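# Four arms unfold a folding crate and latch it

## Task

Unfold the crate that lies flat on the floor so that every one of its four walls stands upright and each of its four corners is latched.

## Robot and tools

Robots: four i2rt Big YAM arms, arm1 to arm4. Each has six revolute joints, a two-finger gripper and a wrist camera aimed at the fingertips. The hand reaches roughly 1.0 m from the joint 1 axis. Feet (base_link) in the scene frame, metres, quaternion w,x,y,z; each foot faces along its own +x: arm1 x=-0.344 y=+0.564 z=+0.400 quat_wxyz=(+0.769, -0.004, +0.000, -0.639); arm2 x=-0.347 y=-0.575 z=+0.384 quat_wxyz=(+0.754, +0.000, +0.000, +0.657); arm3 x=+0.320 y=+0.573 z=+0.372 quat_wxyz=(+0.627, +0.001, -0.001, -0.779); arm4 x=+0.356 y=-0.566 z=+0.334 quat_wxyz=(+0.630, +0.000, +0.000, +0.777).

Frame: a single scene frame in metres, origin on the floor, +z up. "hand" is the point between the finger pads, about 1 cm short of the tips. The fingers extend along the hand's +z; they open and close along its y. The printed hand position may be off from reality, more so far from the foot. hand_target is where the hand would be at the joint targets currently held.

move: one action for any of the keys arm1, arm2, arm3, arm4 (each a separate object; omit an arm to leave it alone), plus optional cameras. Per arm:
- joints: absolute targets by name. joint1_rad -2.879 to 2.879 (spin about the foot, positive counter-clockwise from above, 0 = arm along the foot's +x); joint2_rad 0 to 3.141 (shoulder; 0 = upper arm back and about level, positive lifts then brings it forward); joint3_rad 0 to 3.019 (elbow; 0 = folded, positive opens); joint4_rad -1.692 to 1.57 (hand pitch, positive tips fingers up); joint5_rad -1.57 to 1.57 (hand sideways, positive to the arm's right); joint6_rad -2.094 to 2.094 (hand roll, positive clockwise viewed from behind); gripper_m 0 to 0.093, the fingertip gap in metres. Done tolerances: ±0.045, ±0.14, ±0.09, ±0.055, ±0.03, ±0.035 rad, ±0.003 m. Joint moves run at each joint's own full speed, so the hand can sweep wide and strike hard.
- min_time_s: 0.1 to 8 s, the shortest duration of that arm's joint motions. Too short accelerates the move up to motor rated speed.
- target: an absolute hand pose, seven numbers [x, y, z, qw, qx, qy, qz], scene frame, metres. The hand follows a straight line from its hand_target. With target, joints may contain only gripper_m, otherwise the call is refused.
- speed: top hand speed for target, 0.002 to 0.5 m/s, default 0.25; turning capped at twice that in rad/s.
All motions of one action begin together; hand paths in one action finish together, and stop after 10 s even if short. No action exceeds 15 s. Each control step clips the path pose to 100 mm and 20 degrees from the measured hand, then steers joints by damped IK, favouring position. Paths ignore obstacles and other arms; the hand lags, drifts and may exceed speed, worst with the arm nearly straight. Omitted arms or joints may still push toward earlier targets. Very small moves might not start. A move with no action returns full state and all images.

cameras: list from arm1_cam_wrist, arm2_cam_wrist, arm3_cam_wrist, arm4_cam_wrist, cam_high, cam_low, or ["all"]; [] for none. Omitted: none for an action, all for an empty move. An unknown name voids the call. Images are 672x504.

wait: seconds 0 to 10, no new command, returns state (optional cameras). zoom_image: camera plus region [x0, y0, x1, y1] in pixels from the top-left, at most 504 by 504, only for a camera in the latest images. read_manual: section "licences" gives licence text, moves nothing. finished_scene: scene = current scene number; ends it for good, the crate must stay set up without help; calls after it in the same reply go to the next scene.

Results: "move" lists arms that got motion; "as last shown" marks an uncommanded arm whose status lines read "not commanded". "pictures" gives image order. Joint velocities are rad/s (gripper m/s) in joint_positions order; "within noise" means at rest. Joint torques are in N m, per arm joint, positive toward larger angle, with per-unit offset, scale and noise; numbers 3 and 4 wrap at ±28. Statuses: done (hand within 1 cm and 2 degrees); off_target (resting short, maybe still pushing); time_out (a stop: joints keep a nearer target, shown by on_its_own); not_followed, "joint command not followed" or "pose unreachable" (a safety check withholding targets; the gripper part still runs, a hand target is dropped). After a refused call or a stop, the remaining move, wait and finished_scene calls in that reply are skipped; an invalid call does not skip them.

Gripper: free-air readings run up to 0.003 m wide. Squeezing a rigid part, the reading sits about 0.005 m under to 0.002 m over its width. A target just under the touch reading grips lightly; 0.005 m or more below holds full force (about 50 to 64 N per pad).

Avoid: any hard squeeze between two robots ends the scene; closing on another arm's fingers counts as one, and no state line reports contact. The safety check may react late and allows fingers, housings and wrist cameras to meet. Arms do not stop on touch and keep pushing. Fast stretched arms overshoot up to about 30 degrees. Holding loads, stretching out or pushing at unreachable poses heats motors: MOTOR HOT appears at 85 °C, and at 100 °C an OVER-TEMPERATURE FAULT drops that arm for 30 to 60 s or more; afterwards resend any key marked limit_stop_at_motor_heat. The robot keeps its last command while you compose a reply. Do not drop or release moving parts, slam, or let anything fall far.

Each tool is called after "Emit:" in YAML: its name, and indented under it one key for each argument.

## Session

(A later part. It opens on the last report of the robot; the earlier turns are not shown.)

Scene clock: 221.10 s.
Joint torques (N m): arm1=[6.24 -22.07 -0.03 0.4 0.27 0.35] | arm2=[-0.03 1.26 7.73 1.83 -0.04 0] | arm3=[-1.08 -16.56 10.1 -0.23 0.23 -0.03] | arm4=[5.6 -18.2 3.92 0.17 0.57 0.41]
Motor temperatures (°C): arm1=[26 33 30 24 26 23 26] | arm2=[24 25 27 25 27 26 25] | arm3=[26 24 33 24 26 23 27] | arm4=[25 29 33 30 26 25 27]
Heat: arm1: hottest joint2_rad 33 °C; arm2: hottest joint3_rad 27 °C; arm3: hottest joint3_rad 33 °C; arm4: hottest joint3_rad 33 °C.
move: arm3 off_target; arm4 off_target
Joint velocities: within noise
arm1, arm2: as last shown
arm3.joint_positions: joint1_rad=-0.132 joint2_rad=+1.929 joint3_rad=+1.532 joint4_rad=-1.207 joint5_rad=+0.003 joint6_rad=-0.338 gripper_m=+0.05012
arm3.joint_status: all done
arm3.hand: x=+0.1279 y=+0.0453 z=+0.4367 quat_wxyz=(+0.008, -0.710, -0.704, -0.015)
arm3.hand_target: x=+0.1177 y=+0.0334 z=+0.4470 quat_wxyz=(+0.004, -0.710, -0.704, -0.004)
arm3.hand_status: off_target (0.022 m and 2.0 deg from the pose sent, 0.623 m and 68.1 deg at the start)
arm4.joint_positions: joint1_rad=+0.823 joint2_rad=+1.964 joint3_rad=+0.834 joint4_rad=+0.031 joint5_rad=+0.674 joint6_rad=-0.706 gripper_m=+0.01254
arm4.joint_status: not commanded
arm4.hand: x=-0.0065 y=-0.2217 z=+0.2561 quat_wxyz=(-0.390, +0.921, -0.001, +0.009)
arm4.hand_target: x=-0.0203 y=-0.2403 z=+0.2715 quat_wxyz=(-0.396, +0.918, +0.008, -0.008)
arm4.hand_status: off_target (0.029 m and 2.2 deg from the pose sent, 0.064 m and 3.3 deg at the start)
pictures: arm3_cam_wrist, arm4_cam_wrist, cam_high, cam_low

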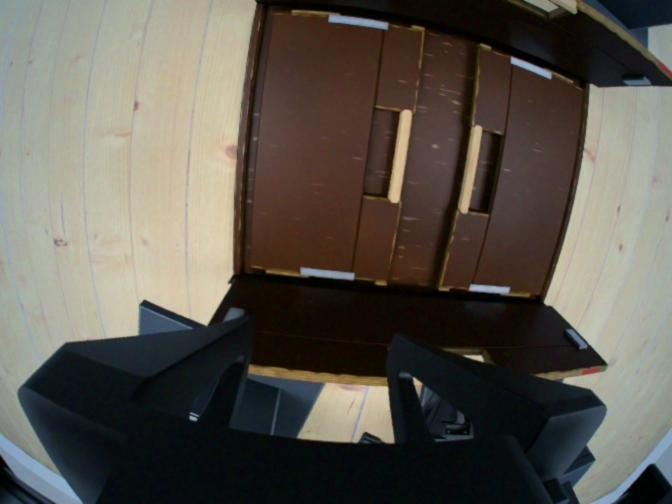

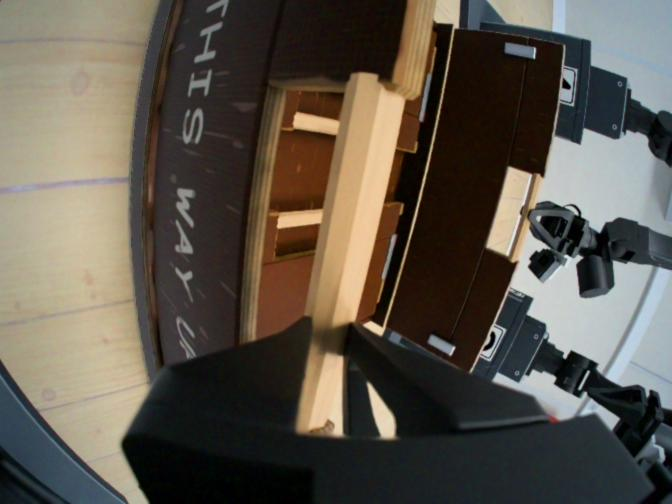

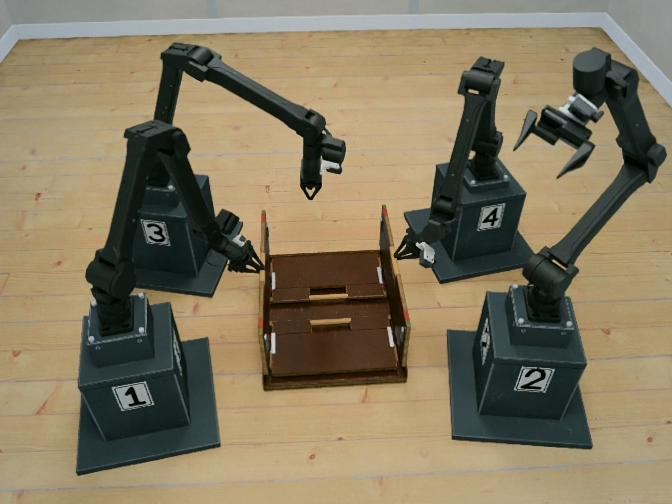

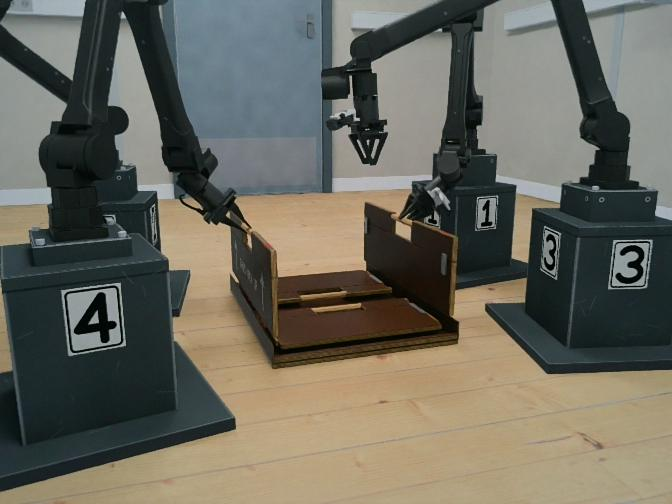

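Emit:
move:
  arm3: {"target": [0.0027, -0.015, 0.148, 0.0076, 0.6858, 0.7278, -0.0153], "speed": 0.25}
  arm2: {"target": [-0.16, -0.05, 0.5, 0, 0.7071, -0.7071, 0], "speed": 0.3, "joints": {"gripper_m": 0.05}}
  cameras: ["arm3_cam_wrist", "arm2_cam_wrist", "cam_low", "cam_high"]

Scene clock: 234.20 s.
Joint torques (N m): arm1=[7 -22.59 -0.09 0.42 0.24 0.31] | arm2=[-0.21 -20.07 9.7 -0.17 0.08 0.06] | arm3=[-1.85 -18.84 8.01 0.64 -0.05 -0.03] | arm4=[5.6 -18.26 3.9 0.17 0.57 0.41]
Motor temperatures (°C): arm1=[26 33 29 24 26 24 26] | arm2=[24 25 27 25 27 26 25] | arm3=[26 25 32 24 26 23 27] | arm4=[25 29 32 30 27 25 27]
Heat: arm1: hottest joint2_rad 33 °C; arm2: hottest joint3_rad 27 °C; arm3: hottest joint3_rad 32 °C; arm4: hottest joint3_rad 32 °C.
move: arm2 off_target; arm3 off_target
Joint velocities: within noise
arm1, arm4: as last shown
arm2.joint_positions: joint1_rad=-0.203 joint2_rad=+1.866 joint3_rad=+1.504 joint4_rad=-1.275 joint5_rad=-0.007 joint6_rad=-0.353 gripper_m=+0.05013
arm2.joint_status: all done
arm2.hand: x=-0.1687 y=-0.0678 z=+0.4749 quat_wxyz=(+0.031, +0.711, -0.702, +0.011)
arm2.hand_target: x=-0.1613 y=-0.0552 z=+0.4976 quat_wxyz=(+0.009, +0.707, -0.707, +0.002)
arm2.hand_status: off_target (0.032 m and 3.9 deg from the pose sent, 0.674 m and 86.3 deg at the start)
arm3.joint_positions: joint1_rad=-0.271 joint2_rad=+2.524 joint3_rad=+1.776 joint4_rad=-0.802 joint5_rad=-0.004 joint6_rad=-0.545 gripper_m=+0.05012
arm3.joint_status: not commanded
arm3.hand: x=+0.0148 y=-0.0054 z=+0.1571 quat_wxyz=(-0.006, -0.686, -0.727, +0.008)
arm3.hand_target: x=+0.0047 y=-0.0121 z=+0.1484 quat_wxyz=(-0.009, -0.686, -0.727, +0.015)
arm3.hand_status: off_target (0.018 m and 0.8 deg from the pose sent, 0.320 m and 5.6 deg at the start)
pictures: arm2_cam_wrist, arm3_cam_wrist, cam_high, cam_low

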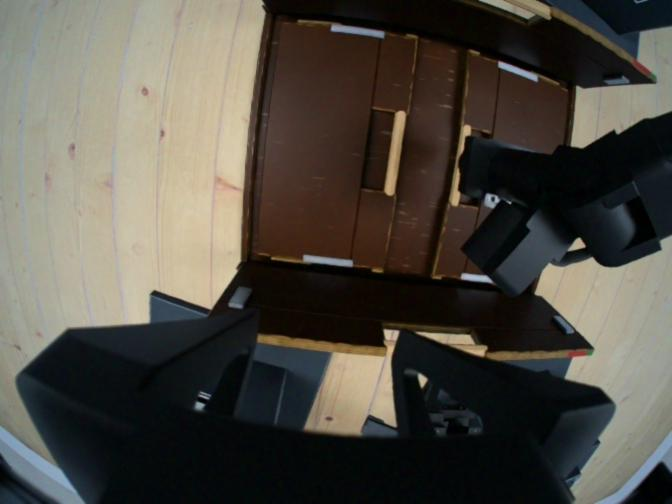

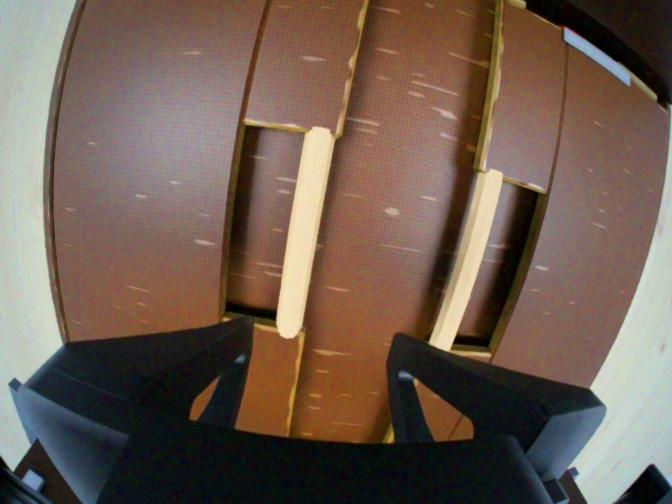

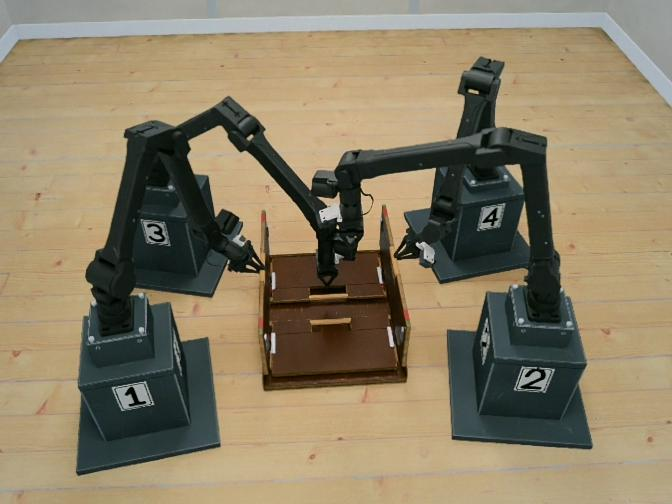

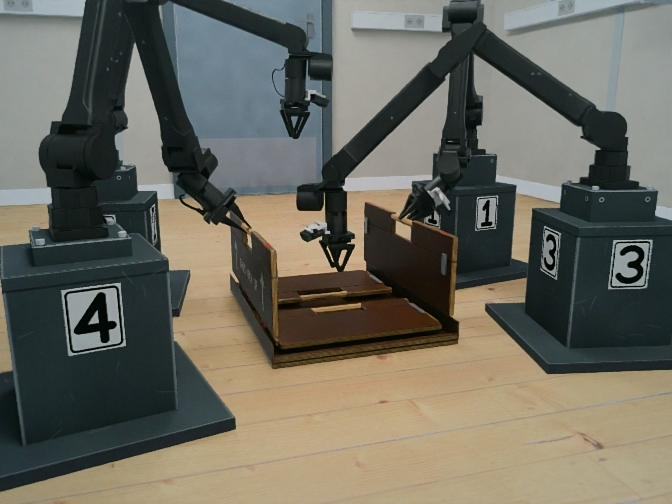

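Emit:
move:
  arm3: {"target": [0.014, -0.006, 0.06, 0.0076, 0.6858, 0.7278, -0.0153], "speed": 0.15}
  cameras: ["arm3_cam_wrist", "cam_low"]

Emit:
zoom_image:
  camera: "cam_low"
  region: [260, 200, 420, 340]

Scene clock: 242.60 s.
Joint torques (N m): arm1=[6.48 -22.71 -0.03 0.62 0.26 0.32] | arm2=[-0.5 -20.13 9.7 -0.17 0.08 0.07] | arm3=[-0.44 -19.78 7.06 0.75 0.1 0.05] | arm4=[5.6 -18.26 3.92 0.17 0.57 0.41]
Motor temperatures (°C): arm1=[26 33 29 24 26 24 26] | arm2=[24 26 27 25 27 26 25] | arm3=[26 26 33 24 26 23 27] | arm4=[25 30 31 30 27 25 28]
Heat: arm1: hottest joint2_rad 33 °C; arm2: hottest joint3_rad 27 °C; arm3: hottest joint3_rad 33 °C; arm4: hottest joint3_rad 31 °C.
move: arm3 off_target
Joint velocities: within noise
arm1, arm2, arm4: as last shown
arm3.joint_positions: joint1_rad=-0.271 joint2_rad=+2.691 joint3_rad=+1.828 joint4_rad=-0.693 joint5_rad=-0.004 joint6_rad=-0.545 gripper_m=+0.05012
arm3.joint_status: not commanded
arm3.hand: x=+0.0201 y=+0.0042 z=+0.0665 quat_wxyz=(-0.005, -0.686, -0.727, +0.005)
arm3.hand_target: x=+0.0146 y=-0.0048 z=+0.0602 quat_wxyz=(-0.008, -0.686, -0.728, +0.015)
arm3.hand_status: off_target (0.014 m and 1.2 deg from the pose sent, 0.097 m and 0.8 deg at the start)

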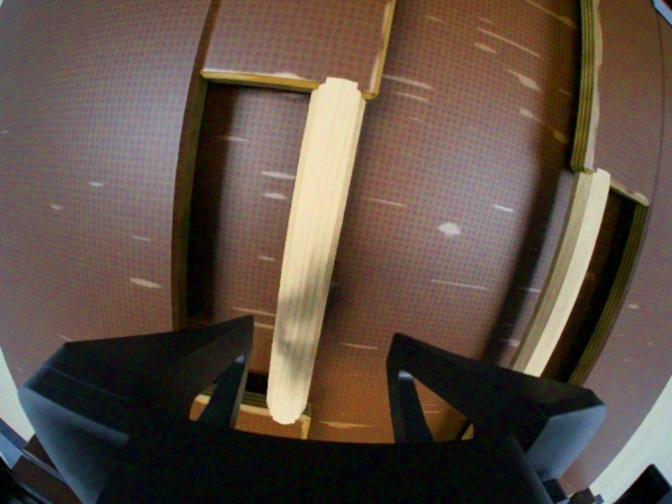

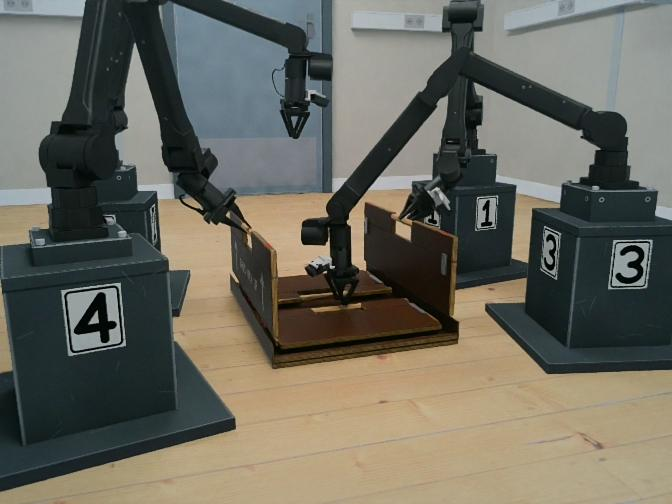

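Scaled by 3.150 from the camera's image (finer frame: 960x720).

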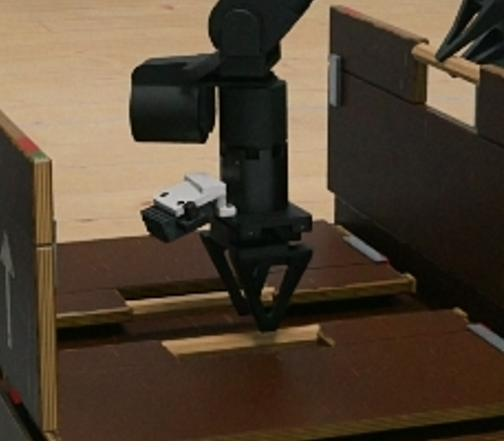

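Emit:
move:
  arm3: {"target": [0.0225, -0.006, 0.042, 0.0076, 0.6858, 0.7278, -0.0153], "speed": 0.1}

Emit:
move:
  arm3: {"joints": {"gripper_m": 0.01}}
  cameras: ["arm3_cam_wrist", "cam_low"]

Scene clock: 246.83 s.
Joint torques (N m): arm1=[6.77 -22.36 0.01 0.61 0.24 0.32] | arm2=[-0.44 -20.07 9.69 -0.17 0.08 0.06] | arm3=[-0.32 -18.32 7.23 0.81 0.07 0.15] | arm4=[5.6 -18.26 3.9 0.17 0.57 0.41]
Motor temperatures (°C): arm1=[26 33 29 24 26 24 26] | arm2=[24 26 28 25 27 26 25] | arm3=[26 26 33 24 26 23 27] | arm4=[25 30 31 30 27 25 28]
Heat: arm1: hottest joint2_rad 33 °C; arm2: hottest joint3_rad 28 °C; arm3: hottest joint3_rad 33 °C; arm4: hottest joint3_rad 31 °C.
move: arm3 off_target
Joint velocities: within noise
arm1, arm2, arm4: as last shown
arm3.joint_positions: joint1_rad=-0.271 joint2_rad=+2.711 joint3_rad=+1.834 joint4_rad=-0.672 joint5_rad=-0.004 joint6_rad=-0.545 gripper_m=+0.05012
arm3.joint_status: not commanded
arm3.hand: x=+0.0202 y=+0.0043 z=+0.0557 quat_wxyz=(-0.006, -0.686, -0.727, +0.009)
arm3.hand_target: x=+0.0228 y=-0.0051 z=+0.0427 quat_wxyz=(-0.008, -0.686, -0.728, +0.015)
arm3.hand_status: off_target (0.017 m and 0.7 deg from the pose sent, 0.027 m and 1.2 deg at the start)
pictures: none

Scene clock: 247.57 s.
Joint torques (N m): arm1=[6.77 -22.12 -0.14 0.64 0.28 0.32] | arm2=[-0.44 -20.07 9.7 -0.17 0.07 0.06] | arm3=[-0.03 -18.9 7.28 1.18 0.19 0.08] | arm4=[5.66 -18.26 3.92 0.17 0.57 0.41]
Motor temperatures (°C): arm1=[26 33 29 24 26 24 26] | arm2=[24 26 28 25 27 26 25] | arm3=[26 26 33 24 26 23 27] | arm4=[25 30 31 30 27 25 28]
Heat: arm1: hottest joint2_rad 33 °C; arm2: hottest joint3_rad 28 °C; arm3: hottest joint3_rad 33 °C; arm4: hottest joint3_rad 31 °C.
move: arm3 off_target
Joint velocities: within noise
arm1.joint_positions: joint1_rad=+0.778 joint2_rad=+2.186 joint3_rad=+0.788 joint4_rad=+0.298 joint5_rad=+0.691 joint6_rad=-0.673 gripper_m=+0.01691
arm1.joint_status: not commanded
arm1.hand: x=-0.0343 y=+0.2116 z=+0.2389 quat_wxyz=(+0.023, -0.048, -0.916, +0.398)
arm1.hand_target: x=-0.0096 y=+0.2406 z=+0.2554 quat_wxyz=(-0.002, -0.022, -0.917, +0.398)
arm1.hand_status: not commanded
arm2, arm4: as last shown
arm3.joint_positions: joint1_rad=-0.261 joint2_rad=+2.713 joint3_rad=+1.834 joint4_rad=-0.681 joint5_rad=-0.015 joint6_rad=-0.539 gripper_m=+0.01421
arm3.joint_status: gripper_m off_target (ended at +0.01424, target +0.01000)
arm3.hand: x=+0.0294 y=+0.0029 z=+0.0547 quat_wxyz=(-0.010, -0.685, -0.729, +0.002)
arm3.hand_target: x=+0.0272 y=-0.0066 z=+0.0421 quat_wxyz=(-0.011, -0.684, -0.730, +0.013)
arm3.hand_status: not commanded

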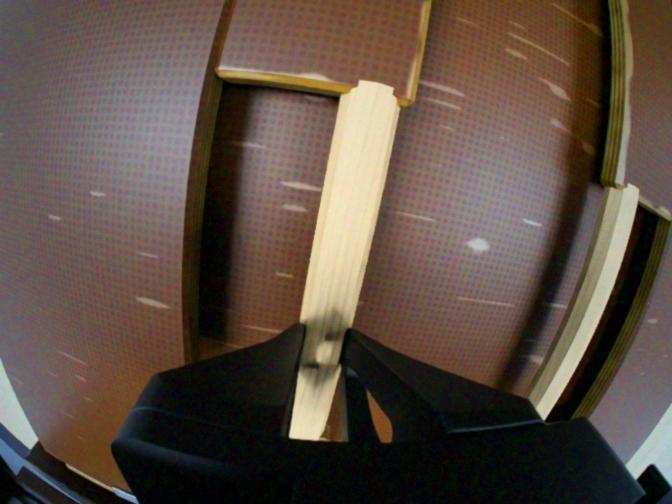

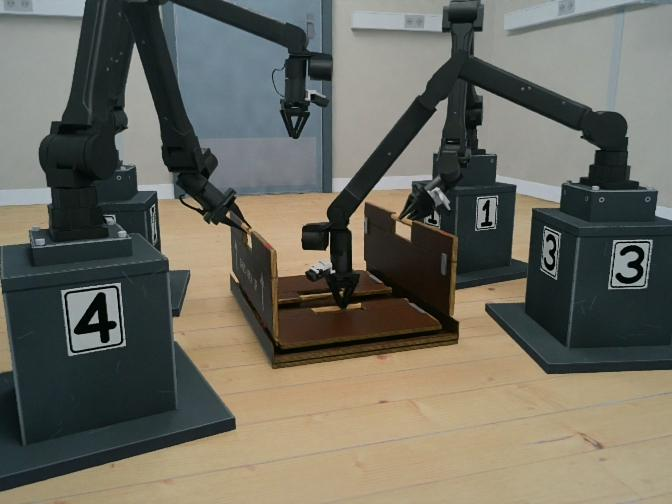

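Emit:
move:
  arm3: {"target": [0.0225, -0.006, 0.028, 0.0076, 0.6858, 0.7278, -0.0153], "speed": 0.1, "joints": {"gripper_m": 0.04}}

Emit:
move:
  arm3: {"joints": {"gripper_m": 0.009}}
  cameras: ["arm3_cam_wrist"]

Scene clock: 251.53 s.
Joint torques (N m): arm1=[7.12 -22.36 -0.27 0.59 0.27 0.32] | arm2=[-0.38 -20.13 9.69 -0.18 0.08 0.07] | arm3=[-0.21 -18.78 7.04 0.79 0.2 0.08] | arm4=[5.66 -18.26 3.92 0.17 0.57 0.41]
Motor temperatures (°C): arm1=[26 33 29 24 26 24 26] | arm2=[24 27 28 25 27 26 25] | arm3=[26 26 33 24 26 23 27] | arm4=[25 30 31 30 27 25 28]
Heat: arm1: hottest joint2_rad 33 °C; arm2: hottest joint3_rad 28 °C; arm3: hottest joint3_rad 33 °C; arm4: hottest joint3_rad 31 °C.
move: arm3 off_target
Joint velocities: within noise
arm1, arm2, arm4: as last shown
arm3.joint_positions: joint1_rad=-0.264 joint2_rad=+2.743 joint3_rad=+1.862 joint4_rad=-0.661 joint5_rad=+0.000 joint6_rad=-0.539 gripper_m=+0.03991
arm3.joint_status: all done
arm3.hand: x=+0.0225 y=-0.0003 z=+0.0426 quat_wxyz=(-0.005, -0.686, -0.728, +0.013)
arm3.hand_target: x=+0.0196 y=-0.0045 z=+0.0289 quat_wxyz=(-0.005, -0.687, -0.727, +0.018)
arm3.hand_status: off_target (0.016 m and 0.5 deg from the pose sent, 0.029 m and 1.5 deg at the start)
pictures: none

Scene clock: 252.17 s.
Joint torques (N m): arm1=[7 -21.89 -0.16 0.62 0.3 0.35] | arm2=[-0.5 -20.13 9.7 -0.18 0.08 0.06] | arm3=[-0.91 -19.08 7.15 1.03 0.24 -0.09] | arm4=[5.6 -18.26 3.89 0.17 0.57 0.4]
Motor temperatures (°C): arm1=[26 33 29 24 26 24 26] | arm2=[24 27 28 25 27 26 25] | arm3=[26 26 33 24 26 23 27] | arm4=[25 30 31 30 27 25 28]
Heat: arm1: hottest joint2_rad 33 °C; arm2: hottest joint3_rad 28 °C; arm3: hottest joint3_rad 33 °C; arm4: hottest joint3_rad 31 °C.
move: arm3 off_target
Joint velocities: within noise
arm1, arm2, arm4: as last shown
arm3.joint_positions: joint1_rad=-0.256 joint2_rad=+2.745 joint3_rad=+1.862 joint4_rad=-0.669 joint5_rad=-0.011 joint6_rad=-0.522 gripper_m=+0.01651
arm3.joint_status: gripper_m off_target (ended at +0.01655, target +0.00900)
arm3.hand: x=+0.0298 y=-0.0011 z=+0.0416 quat_wxyz=(-0.009, -0.689, -0.725, +0.007)
arm3.hand_target: x=+0.0234 y=-0.0059 z=+0.0285 quat_wxyz=(-0.008, -0.685, -0.728, +0.016)
arm3.hand_status: not commanded

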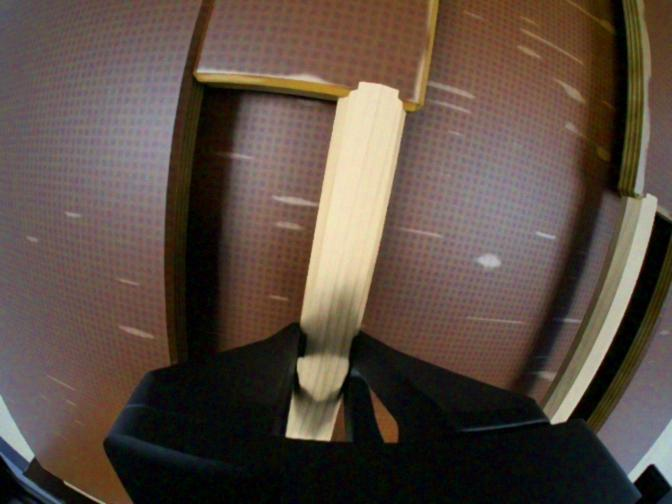

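Emit:
move:
  arm3: {"target": [0.057, -0.005, 0.181, -0.0830, 0.6779, 0.7224, -0.1094], "speed": 0.15}
  cameras: ["arm3_cam_wrist", "cam_low", "cam_high"]

Scene clock: 256.83 s.
Joint torques (N m): arm1=[7.06 -22.18 -0.08 0.53 0.31 0.35] | arm2=[-0.44 -20.13 9.69 -0.18 0.07 0.07] | arm3=[-1.08 -24.18 4.07 -0.29 0.41 -0.12] | arm4=[5.6 -18.26 3.92 0.18 0.57 0.4]
Motor temperatures (°C): arm1=[26 33 29 24 26 24 26] | arm2=[24 27 28 25 27 26 25] | arm3=[26 27 32 24 26 23 27] | arm4=[25 30 31 30 27 25 28]
Heat: arm1: hottest joint2_rad 33 °C; arm2: hottest joint3_rad 28 °C; arm3: hottest joint3_rad 32 °C; arm4: hottest joint3_rad 31 °C.
move: arm3 off_target
Joint velocities: within noise
arm1, arm2, arm4: as last shown
arm3.joint_positions: joint1_rad=-0.147 joint2_rad=+2.453 joint3_rad=+1.561 joint4_rad=-0.549 joint5_rad=+0.236 joint6_rad=-0.425 gripper_m=+0.01651
arm3.joint_status: not commanded
arm3.hand: x=+0.0595 y=+0.0005 z=+0.1506 quat_wxyz=(+0.083, -0.684, -0.717, +0.103)
arm3.hand_target: x=+0.0579 y=-0.0087 z=+0.1803 quat_wxyz=(+0.082, -0.676, -0.723, +0.114)
arm3.hand_status: off_target (0.031 m and 1.2 deg from the pose sent, 0.142 m and 15.9 deg at the start)
pictures: arm3_cam_wrist, cam_high, cam_low

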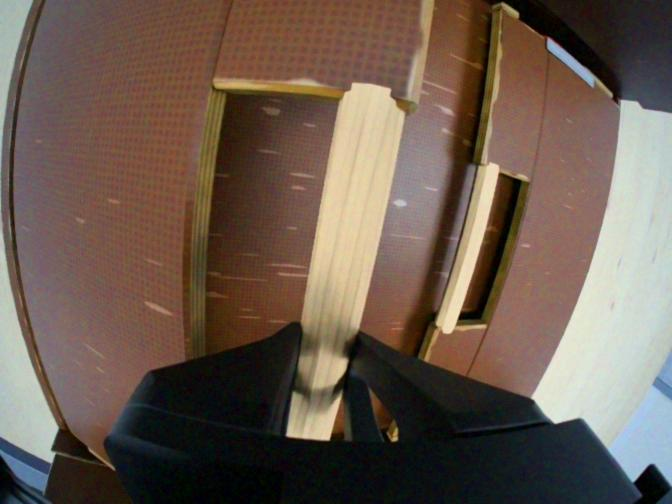

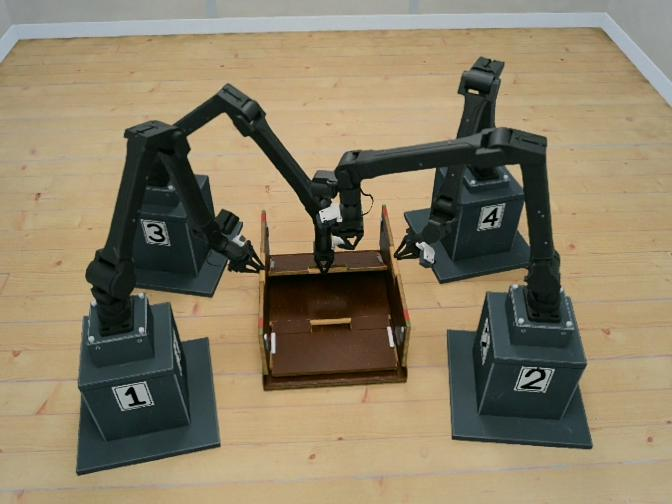

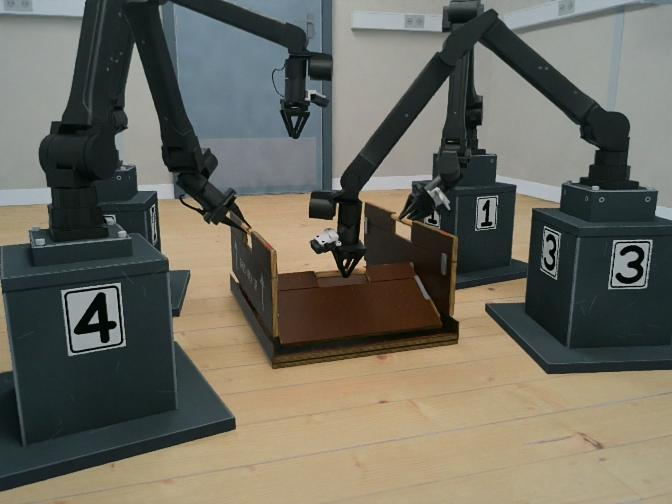

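Emit:
move:
  arm3: {"target": [0.13, -0.003, 0.256, -0.1721, 0.6584, 0.7048, -0.2017], "speed": 0.15}

Emit:
move:
  arm3: {"target": [0.198, 0.001, 0.28, -0.2584, 0.6276, 0.6750, -0.2905], "speed": 0.12}
  arm2: {"target": [-0.06, -0.014, 0.162, -0.0312, 0.7254, -0.6884, -0.0103], "speed": 0.25}
  cameras: ["arm2_cam_wrist", "arm3_cam_wrist", "cam_low", "cam_high"]

Emit:
zoom_image:
  camera: "cam_high"
  region: [230, 190, 430, 400]

Emit:
zoom_image:
  camera: "cam_low"
  region: [220, 180, 480, 380]

Scene clock: 267.57 s.
Joint torques (N m): arm1=[6.42 -22.18 -0.2 0.55 0.27 0.36] | arm2=[-0.44 -20.13 9.69 -0.18 0.08 0.06] | arm3=[0.32 -22.83 4.04 -0.69 0.6 -0.16] | arm4=[5.66 -18.26 3.92 0.17 0.57 0.41]
Motor temperatures (°C): arm1=[26 33 29 24 26 24 26] | arm2=[24 28 29 25 27 26 24] | arm3=[26 29 32 24 26 23 28] | arm4=[25 30 30 30 27 25 28]
Heat: arm1: hottest joint2_rad 33 °C; arm2: hottest joint3_rad 29 °C; arm3: hottest joint3_rad 32 °C; arm4: hottest joint2_rad 30 °C.
move: arm3 off_target
Joint velocities: within noise
arm1, arm2: as last shown
arm3.joint_positions: joint1_rad=+0.028 joint2_rad=+2.289 joint3_rad=+1.400 joint4_rad=-0.534 joint5_rad=+0.511 joint6_rad=-0.267 gripper_m=+0.01634
arm3.joint_status: not commanded
arm3.hand: x=+0.1254 y=+0.0039 z=+0.2217 quat_wxyz=(+0.175, -0.669, -0.696, +0.193)
arm3.hand_target: x=+0.1280 y=-0.0029 z=+0.2541 quat_wxyz=(+0.173, -0.658, -0.704, +0.202)
arm3.hand_status: off_target (0.035 m and 1.9 deg from the pose sent, 0.127 m and 15.6 deg at the start)
arm4.joint_positions: joint1_rad=+0.823 joint2_rad=+1.964 joint3_rad=+0.834 joint4_rad=+0.031 joint5_rad=+0.674 joint6_rad=-0.706 gripper_m=+0.01254
arm4.joint_status: not commanded
arm4.hand: x=-0.0065 y=-0.2217 z=+0.2561 quat_wxyz=(-0.390, +0.921, -0.001, +0.009)
arm4.hand_target: x=-0.0203 y=-0.2403 z=+0.2715 quat_wxyz=(-0.396, +0.918, +0.008, -0.008)
arm4.hand_status: not commanded
pictures: none

Scene clock: 269.90 s.
Joint torques (N m): arm1=[6.42 -22.3 0.06 0.47 0.23 0.32] | arm2=[-0.15 -23.94 6.98 0.73 -0.1 -0.12] | arm3=[1.03 -22.48 3.96 -1.01 0.93 -0.05] | arm4=[5.6 -18.26 3.9 0.17 0.57 0.41]
Motor temperatures (°C): arm1=[26 33 29 24 26 24 26] | arm2=[24 28 29 25 27 26 24] | arm3=[26 28 31 24 26 23 28] | arm4=[25 30 30 30 27 25 28]
Heat: arm1: hottest joint2_rad 33 °C; arm2: hottest joint3_rad 29 °C; arm3: hottest joint3_rad 31 °C; arm4: hottest joint2_rad 30 °C.
move: arm2 off_target; arm3 off_target
Joint velocities: within noise
arm1, arm4: as last shown
arm2.joint_positions: joint1_rad=-0.332 joint2_rad=+2.473 joint3_rad=+1.578 joint4_rad=-0.660 joint5_rad=-0.004 joint6_rad=-0.514 gripper_m=+0.05013
arm2.joint_status: not commanded
arm2.hand: x=-0.0746 y=-0.0362 z=+0.1502 quat_wxyz=(-0.007, +0.723, -0.691, -0.004)
arm2.hand_target: x=-0.0626 y=-0.0170 z=+0.1626 quat_wxyz=(-0.031, +0.725, -0.688, -0.012)
arm2.hand_status: off_target (0.029 m and 2.9 deg from the pose sent, 0.336 m and 7.9 deg at the start)
arm3.joint_positions: joint1_rad=+0.192 joint2_rad=+2.275 joint3_rad=+1.365 joint4_rad=-0.575 joint5_rad=+0.789 joint6_rad=-0.094 gripper_m=+0.01634
arm3.joint_status: not commanded
arm3.hand: x=+0.1833 y=+0.0069 z=+0.2483 quat_wxyz=(+0.260, -0.641, -0.664, +0.283)
arm3.hand_target: x=+0.1917 y=+0.0025 z=+0.2780 quat_wxyz=(+0.260, -0.630, -0.672, +0.290)
arm3.hand_status: off_target (0.035 m and 2.2 deg from the pose sent, 0.093 m and 15.6 deg at the start)
pictures: arm2_cam_wrist, arm3_cam_wrist, cam_high, cam_low

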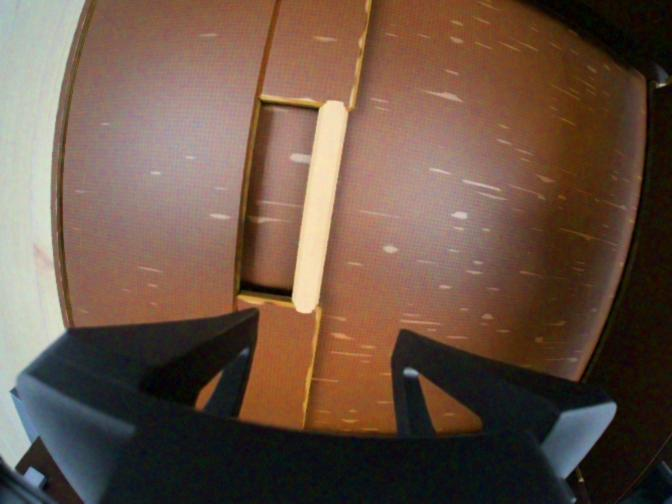

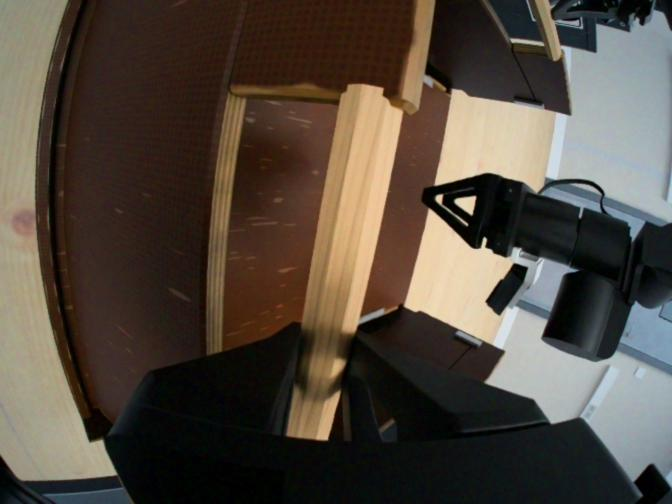

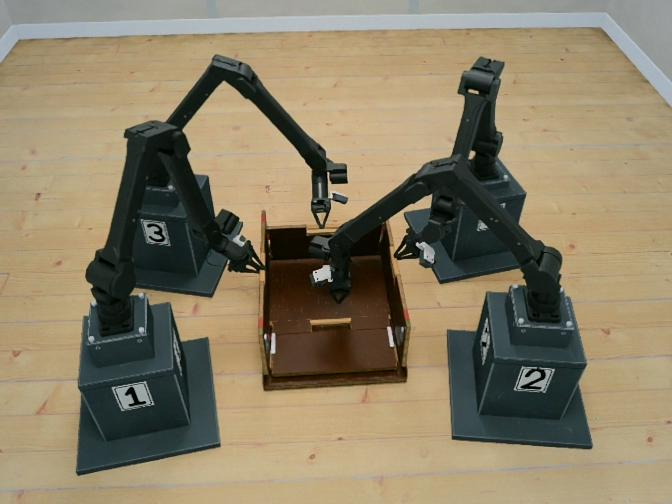

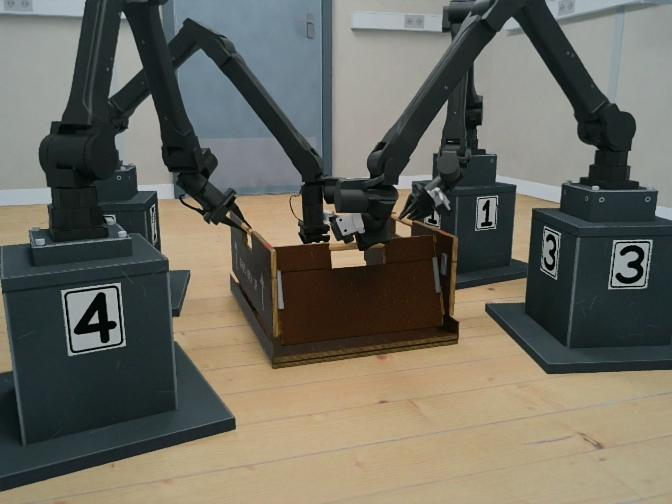

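Scaled by 2.400 from the camera's image (finer frame: 960x720).

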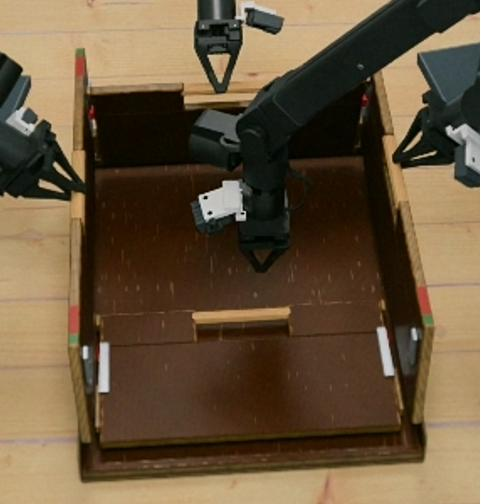

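Scaled by 1.938 from the camera's image (finer frame: 960x720).

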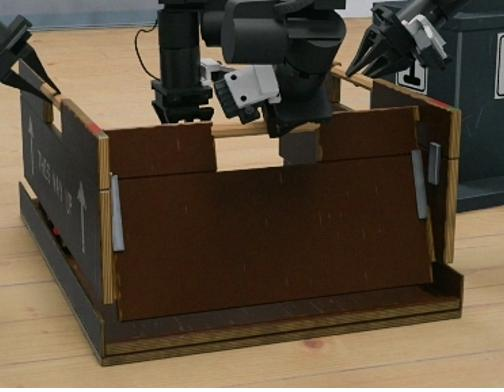

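Emit:
move:
  arm3: {"target": [0.25, 0.004, 0.288, -0.2584, 0.6276, 0.6750, -0.2905], "speed": 0.08}
  arm2: {"target": [-0.064, -0.014, 0.058, -0.0312, 0.7254, -0.6884, -0.0103], "speed": 0.15}
  cameras: ["arm2_cam_wrist", "arm3_cam_wrist", "cam_low", "cam_high"]

Emit:
zoom_image:
  camera: "cam_high"
  region: [230, 190, 430, 400]

Emit:
zoom_image:
  camera: "cam_low"
  region: [220, 180, 480, 380]

Scene clock: 275.13 s.
Joint torques (N m): arm1=[5.54 -21.83 0.03 0.51 0.26 0.3] | arm2=[0.03 -23.94 6.17 0.79 0.03 -0.08] | arm3=[2.96 -22.01 5.42 -2.36 0.34 0.14] | arm4=[6.59 -18.26 3.97 0.32 0.22 0.41]
Motor temperatures (°C): arm1=[26 33 29 24 26 24 26] | arm2=[24 28 28 25 27 26 24] | arm3=[26 28 31 24 26 23 28] | arm4=[25 30 30 30 27 25 28]
Heat: arm1: hottest joint2_rad 33 °C; arm2: hottest joint2_rad 28 °C; arm3: hottest joint3_rad 31 °C; arm4: hottest joint2_rad 30 °C.
move: arm2 off_target; arm3 off_target
Joint velocities: within noise
arm1.joint_positions: joint1_rad=+0.792 joint2_rad=+2.185 joint3_rad=+0.788 joint4_rad=+0.296 joint5_rad=+0.688 joint6_rad=-0.668 gripper_m=+0.01691
arm1.joint_status: not commanded
arm1.hand: x=-0.0290 y=+0.2161 z=+0.2391 quat_wxyz=(+0.019, -0.043, -0.917, +0.397)
arm1.hand_target: x=-0.0092 y=+0.2408 z=+0.2550 quat_wxyz=(-0.003, -0.021, -0.918, +0.397)
arm1.hand_status: not commanded
arm2.joint_positions: joint1_rad=-0.330 joint2_rad=+2.693 joint3_rad=+1.700 joint4_rad=-0.558 joint5_rad=-0.004 joint6_rad=-0.514 gripper_m=+0.05013
arm2.joint_status: not commanded
arm2.hand: x=-0.0740 y=-0.0331 z=+0.0504 quat_wxyz=(-0.010, +0.724, -0.690, -0.005)
arm2.hand_target: x=-0.0653 y=-0.0146 z=+0.0586 quat_wxyz=(-0.031, +0.725, -0.688, -0.010)
arm2.hand_status: off_target (0.023 m and 2.5 deg from the pose sent, 0.095 m and 2.9 deg at the start)
arm3.joint_positions: joint1_rad=+0.264 joint2_rad=+2.266 joint3_rad=+1.366 joint4_rad=-0.672 joint5_rad=+0.813 joint6_rad=+0.018 gripper_m=+0.01634
arm3.joint_status: not commanded
arm3.hand: x=+0.2208 y=+0.0142 z=+0.2560 quat_wxyz=(+0.270, -0.640, -0.660, +0.288)
arm3.hand_target: x=+0.2482 y=+0.0030 z=+0.2874 quat_wxyz=(+0.259, -0.627, -0.674, +0.293)
arm3.hand_status: off_target (0.045 m and 2.6 deg from the pose sent, 0.078 m and 2.2 deg at the start)
arm4.joint_positions: joint1_rad=+0.810 joint2_rad=+1.964 joint3_rad=+0.833 joint4_rad=+0.028 joint5_rad=+0.684 joint6_rad=-0.706 gripper_m=+0.01242
arm4.joint_status: not commanded
arm4.hand: x=+0.0002 y=-0.2170 z=+0.2565 quat_wxyz=(-0.392, +0.920, -0.007, +0.016)
arm4.hand_target: x=-0.0201 y=-0.2402 z=+0.2715 quat_wxyz=(-0.396, +0.918, +0.008, -0.008)
arm4.hand_status: not commanded
pictures: arm2_cam_wrist, arm3_cam_wrist, cam_high, cam_low

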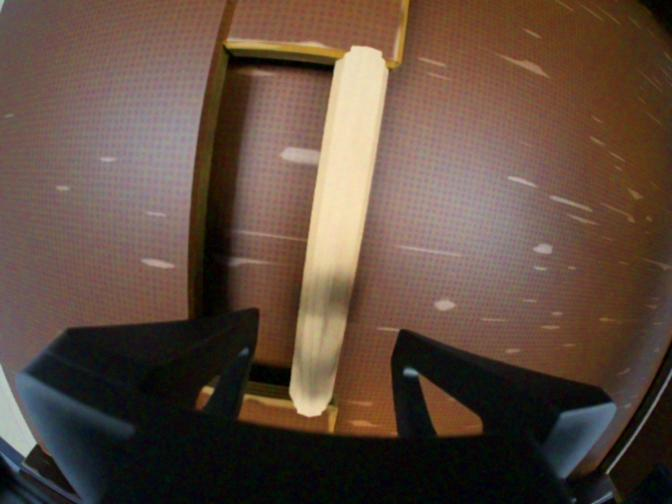

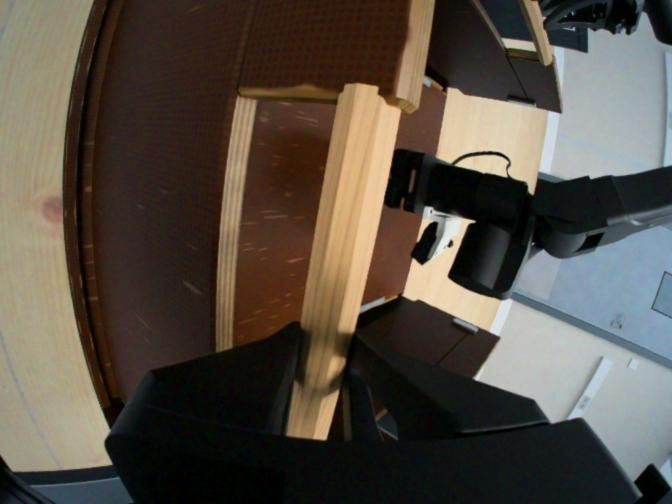

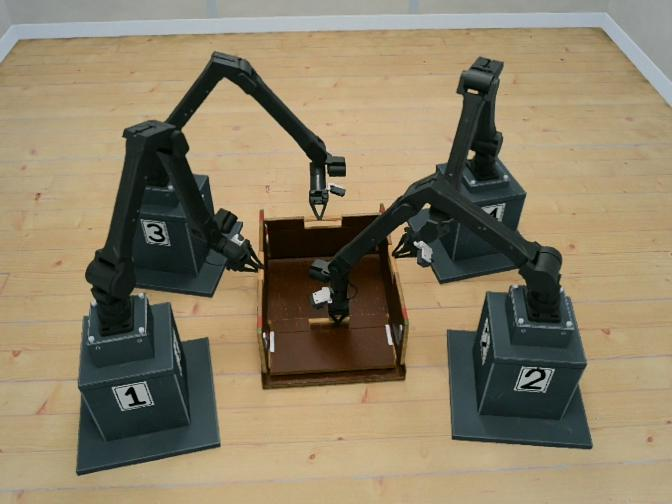

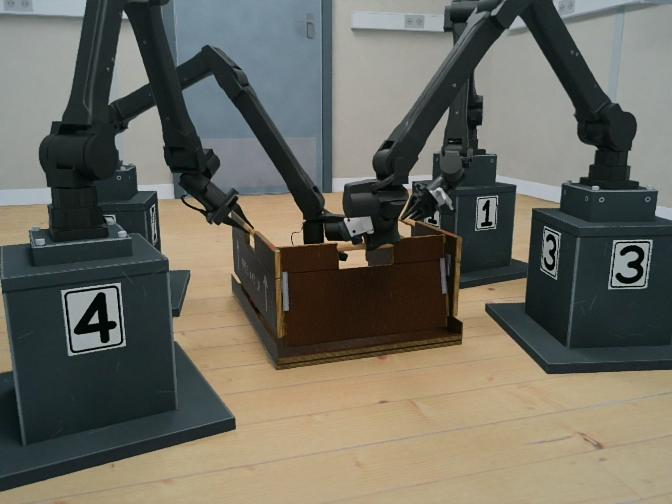

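Scaled by 2.400 from the camera's image (finer frame: 960x720).

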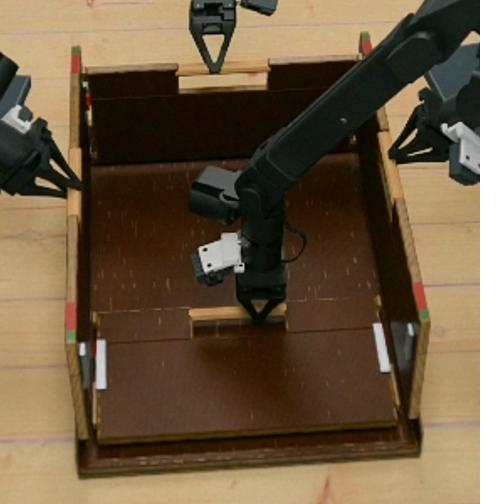

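Scaled by 1.938 from the camera's image (finer frame: 960x720).

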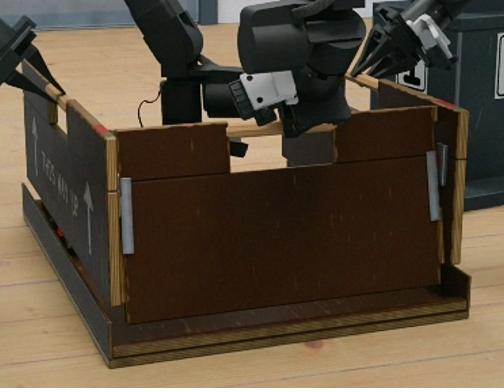

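Emit:
zoom_image:
  camera: "cam_low"
  region: [420, 210, 480, 290]

Emit:
zoom_image:
  camera: "cam_low"
  region: [260, 220, 330, 330]

Emit:
zoom_image:
  camera: "cam_high"
  region: [250, 200, 310, 260]

Emit:
zoom_image:
  camera: "cam_high"
  region: [350, 195, 410, 260]

Scaled by 6.300 from the camera's image (finer frame: 960x720).

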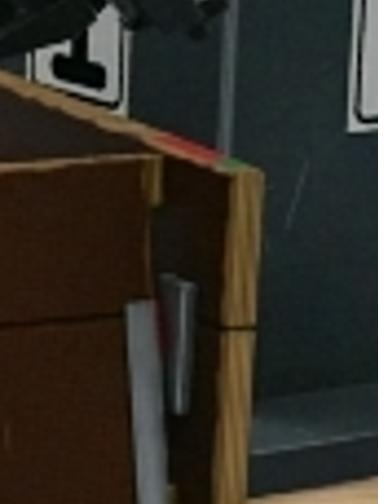

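Scaled by 4.582 from the camera's image (finer frame: 960x720).

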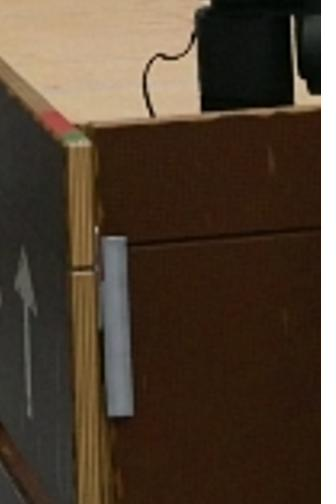

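Scaled by 8.400 from the camera's image (finer frame: 960x720).

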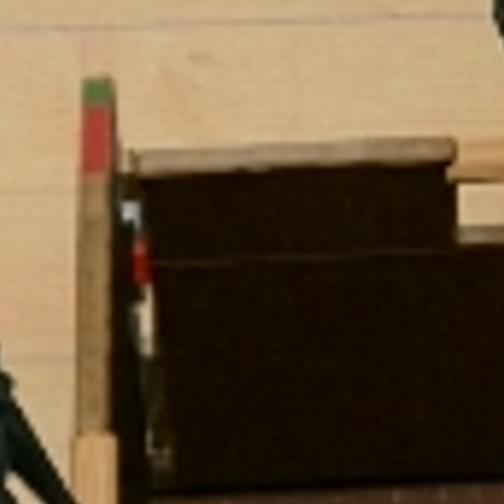

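Scaled by 7.754 from the camera's image (finer frame: 960x720).

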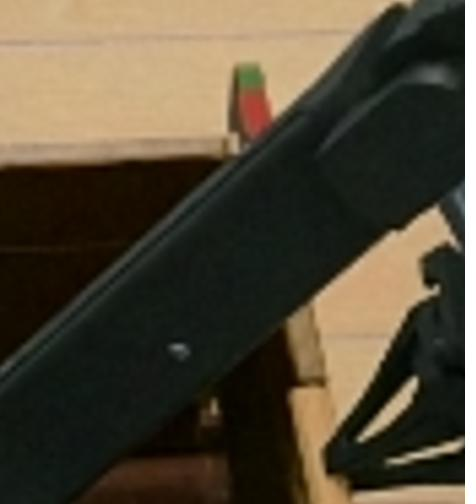

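Emit:
move:
  arm2: {"target": [-0.064, -0.014, 0.044, -0.0312, 0.7254, -0.6884, -0.0103], "speed": 0.1}

Emit:
move:
  arm2: {"joints": {"gripper_m": 0.009}}
  cameras: ["arm2_cam_wrist", "cam_low"]

Scene clock: 290.37 s.
Joint torques (N m): arm1=[5.36 -22.42 -0.14 0.62 0.3 0.27] | arm2=[-0.09 -23.53 6.26 0.79 0.03 -0.08] | arm3=[3.19 -22.42 5.3 -2.35 0.33 0.15] | arm4=[6.53 -18.2 3.99 0.32 0.22 0.41]
Motor temperatures (°C): arm1=[26 32 29 24 26 24 26] | arm2=[23 30 28 25 27 26 24] | arm3=[26 29 31 24 26 23 28] | arm4=[25 30 29 30 27 25 28]
Heat: arm1: hottest joint2_rad 32 °C; arm2: hottest joint2_rad 30 °C; arm3: hottest joint3_rad 31 °C; arm4: hottest joint2_rad 30 °C.
move: arm2 off_target
Joint velocities: within noise
arm1, arm3, arm4: as last shown
arm2.joint_positions: joint1_rad=-0.330 joint2_rad=+2.714 joint3_rad=+1.725 joint4_rad=-0.547 joint5_rad=-0.004 joint6_rad=-0.514 gripper_m=+0.05013
arm2.joint_status: not commanded
arm2.hand: x=-0.0710 y=-0.0273 z=+0.0431 quat_wxyz=(-0.016, +0.724, -0.690, -0.007)
arm2.hand_target: x=-0.0642 y=-0.0145 z=+0.0440 quat_wxyz=(-0.031, +0.725, -0.688, -0.010)
arm2.hand_status: off_target (0.015 m and 1.8 deg from the pose sent, 0.022 m and 2.5 deg at the start)
pictures: none

Scene clock: 291.13 s.
Joint torques (N m): arm1=[5.25 -22.01 -0.16 0.68 0.25 0.27] | arm2=[-0.38 -23.18 6.24 0.84 0.13 -0.08] | arm3=[2.9 -22.07 5.41 -2.24 0.34 0.11] | arm4=[6.59 -18.26 3.99 0.32 0.2 0.41]
Motor temperatures (°C): arm1=[26 32 29 24 26 24 26] | arm2=[23 30 28 25 27 26 24] | arm3=[26 29 31 24 26 23 28] | arm4=[25 30 29 30 27 25 28]
Heat: arm1: hottest joint2_rad 32 °C; arm2: hottest joint2_rad 30 °C; arm3: hottest joint3_rad 31 °C; arm4: hottest joint2_rad 30 °C.
move: arm2 off_target
Joint velocities: within noise
arm1.joint_positions: joint1_rad=+0.794 joint2_rad=+2.183 joint3_rad=+0.788 joint4_rad=+0.296 joint5_rad=+0.686 joint6_rad=-0.668 gripper_m=+0.01691
arm1.joint_status: not commanded
arm1.hand: x=-0.0279 y=+0.2164 z=+0.2396 quat_wxyz=(+0.017, -0.043, -0.917, +0.397)
arm1.hand_target: x=-0.0085 y=+0.2411 z=+0.2554 quat_wxyz=(-0.004, -0.021, -0.918, +0.397)
arm1.hand_status: not commanded
arm2.joint_positions: joint1_rad=-0.324 joint2_rad=+2.714 joint3_rad=+1.725 joint4_rad=-0.550 joint5_rad=-0.015 joint6_rad=-0.523 gripper_m=+0.01350
arm2.joint_status: gripper_m off_target (ended at +0.01353, target +0.00900)
arm2.hand: x=-0.0764 y=-0.0255 z=+0.0431 quat_wxyz=(-0.013, +0.729, -0.684, -0.012)
arm2.hand_target: x=-0.0672 y=-0.0131 z=+0.0441 quat_wxyz=(-0.030, +0.729, -0.684, -0.014)
arm2.hand_status: not commanded
arm3.joint_positions: joint1_rad=+0.264 joint2_rad=+2.266 joint3_rad=+1.366 joint4_rad=-0.673 joint5_rad=+0.813 joint6_rad=+0.020 gripper_m=+0.01634
arm3.joint_status: not commanded
arm3.hand: x=+0.2207 y=+0.0145 z=+0.2560 quat_wxyz=(+0.270, -0.640, -0.659, +0.287)
arm3.hand_target: x=+0.2478 y=+0.0030 z=+0.2874 quat_wxyz=(+0.259, -0.627, -0.674, +0.293)
arm3.hand_status: not commanded
arm4.joint_positions: joint1_rad=+0.809 joint2_rad=+1.964 joint3_rad=+0.833 joint4_rad=+0.028 joint5_rad=+0.684 joint6_rad=-0.706 gripper_m=+0.01242
arm4.joint_status: not commanded
arm4.hand: x=+0.0007 y=-0.2165 z=+0.2565 quat_wxyz=(-0.392, +0.920, -0.008, +0.016)
arm4.hand_target: x=-0.0199 y=-0.2400 z=+0.2714 quat_wxyz=(-0.396, +0.918, +0.008, -0.008)
arm4.hand_status: not commanded

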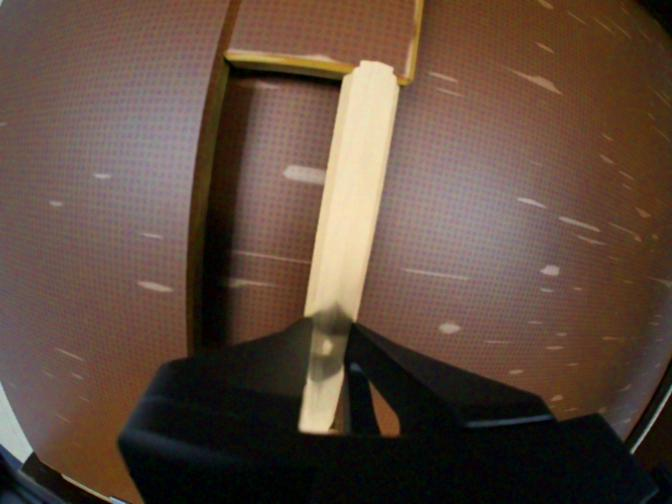

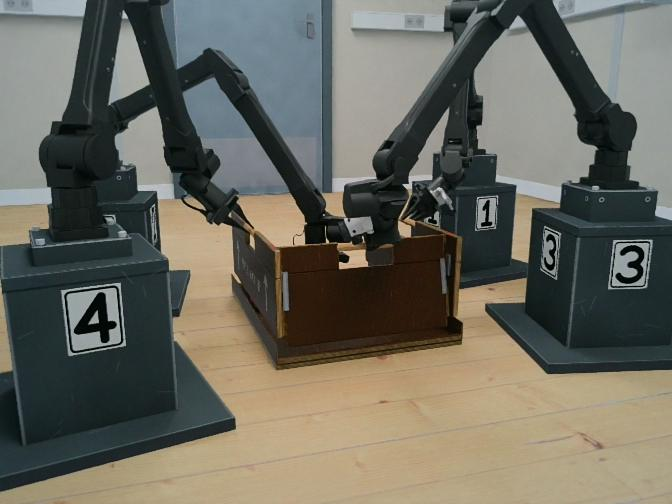

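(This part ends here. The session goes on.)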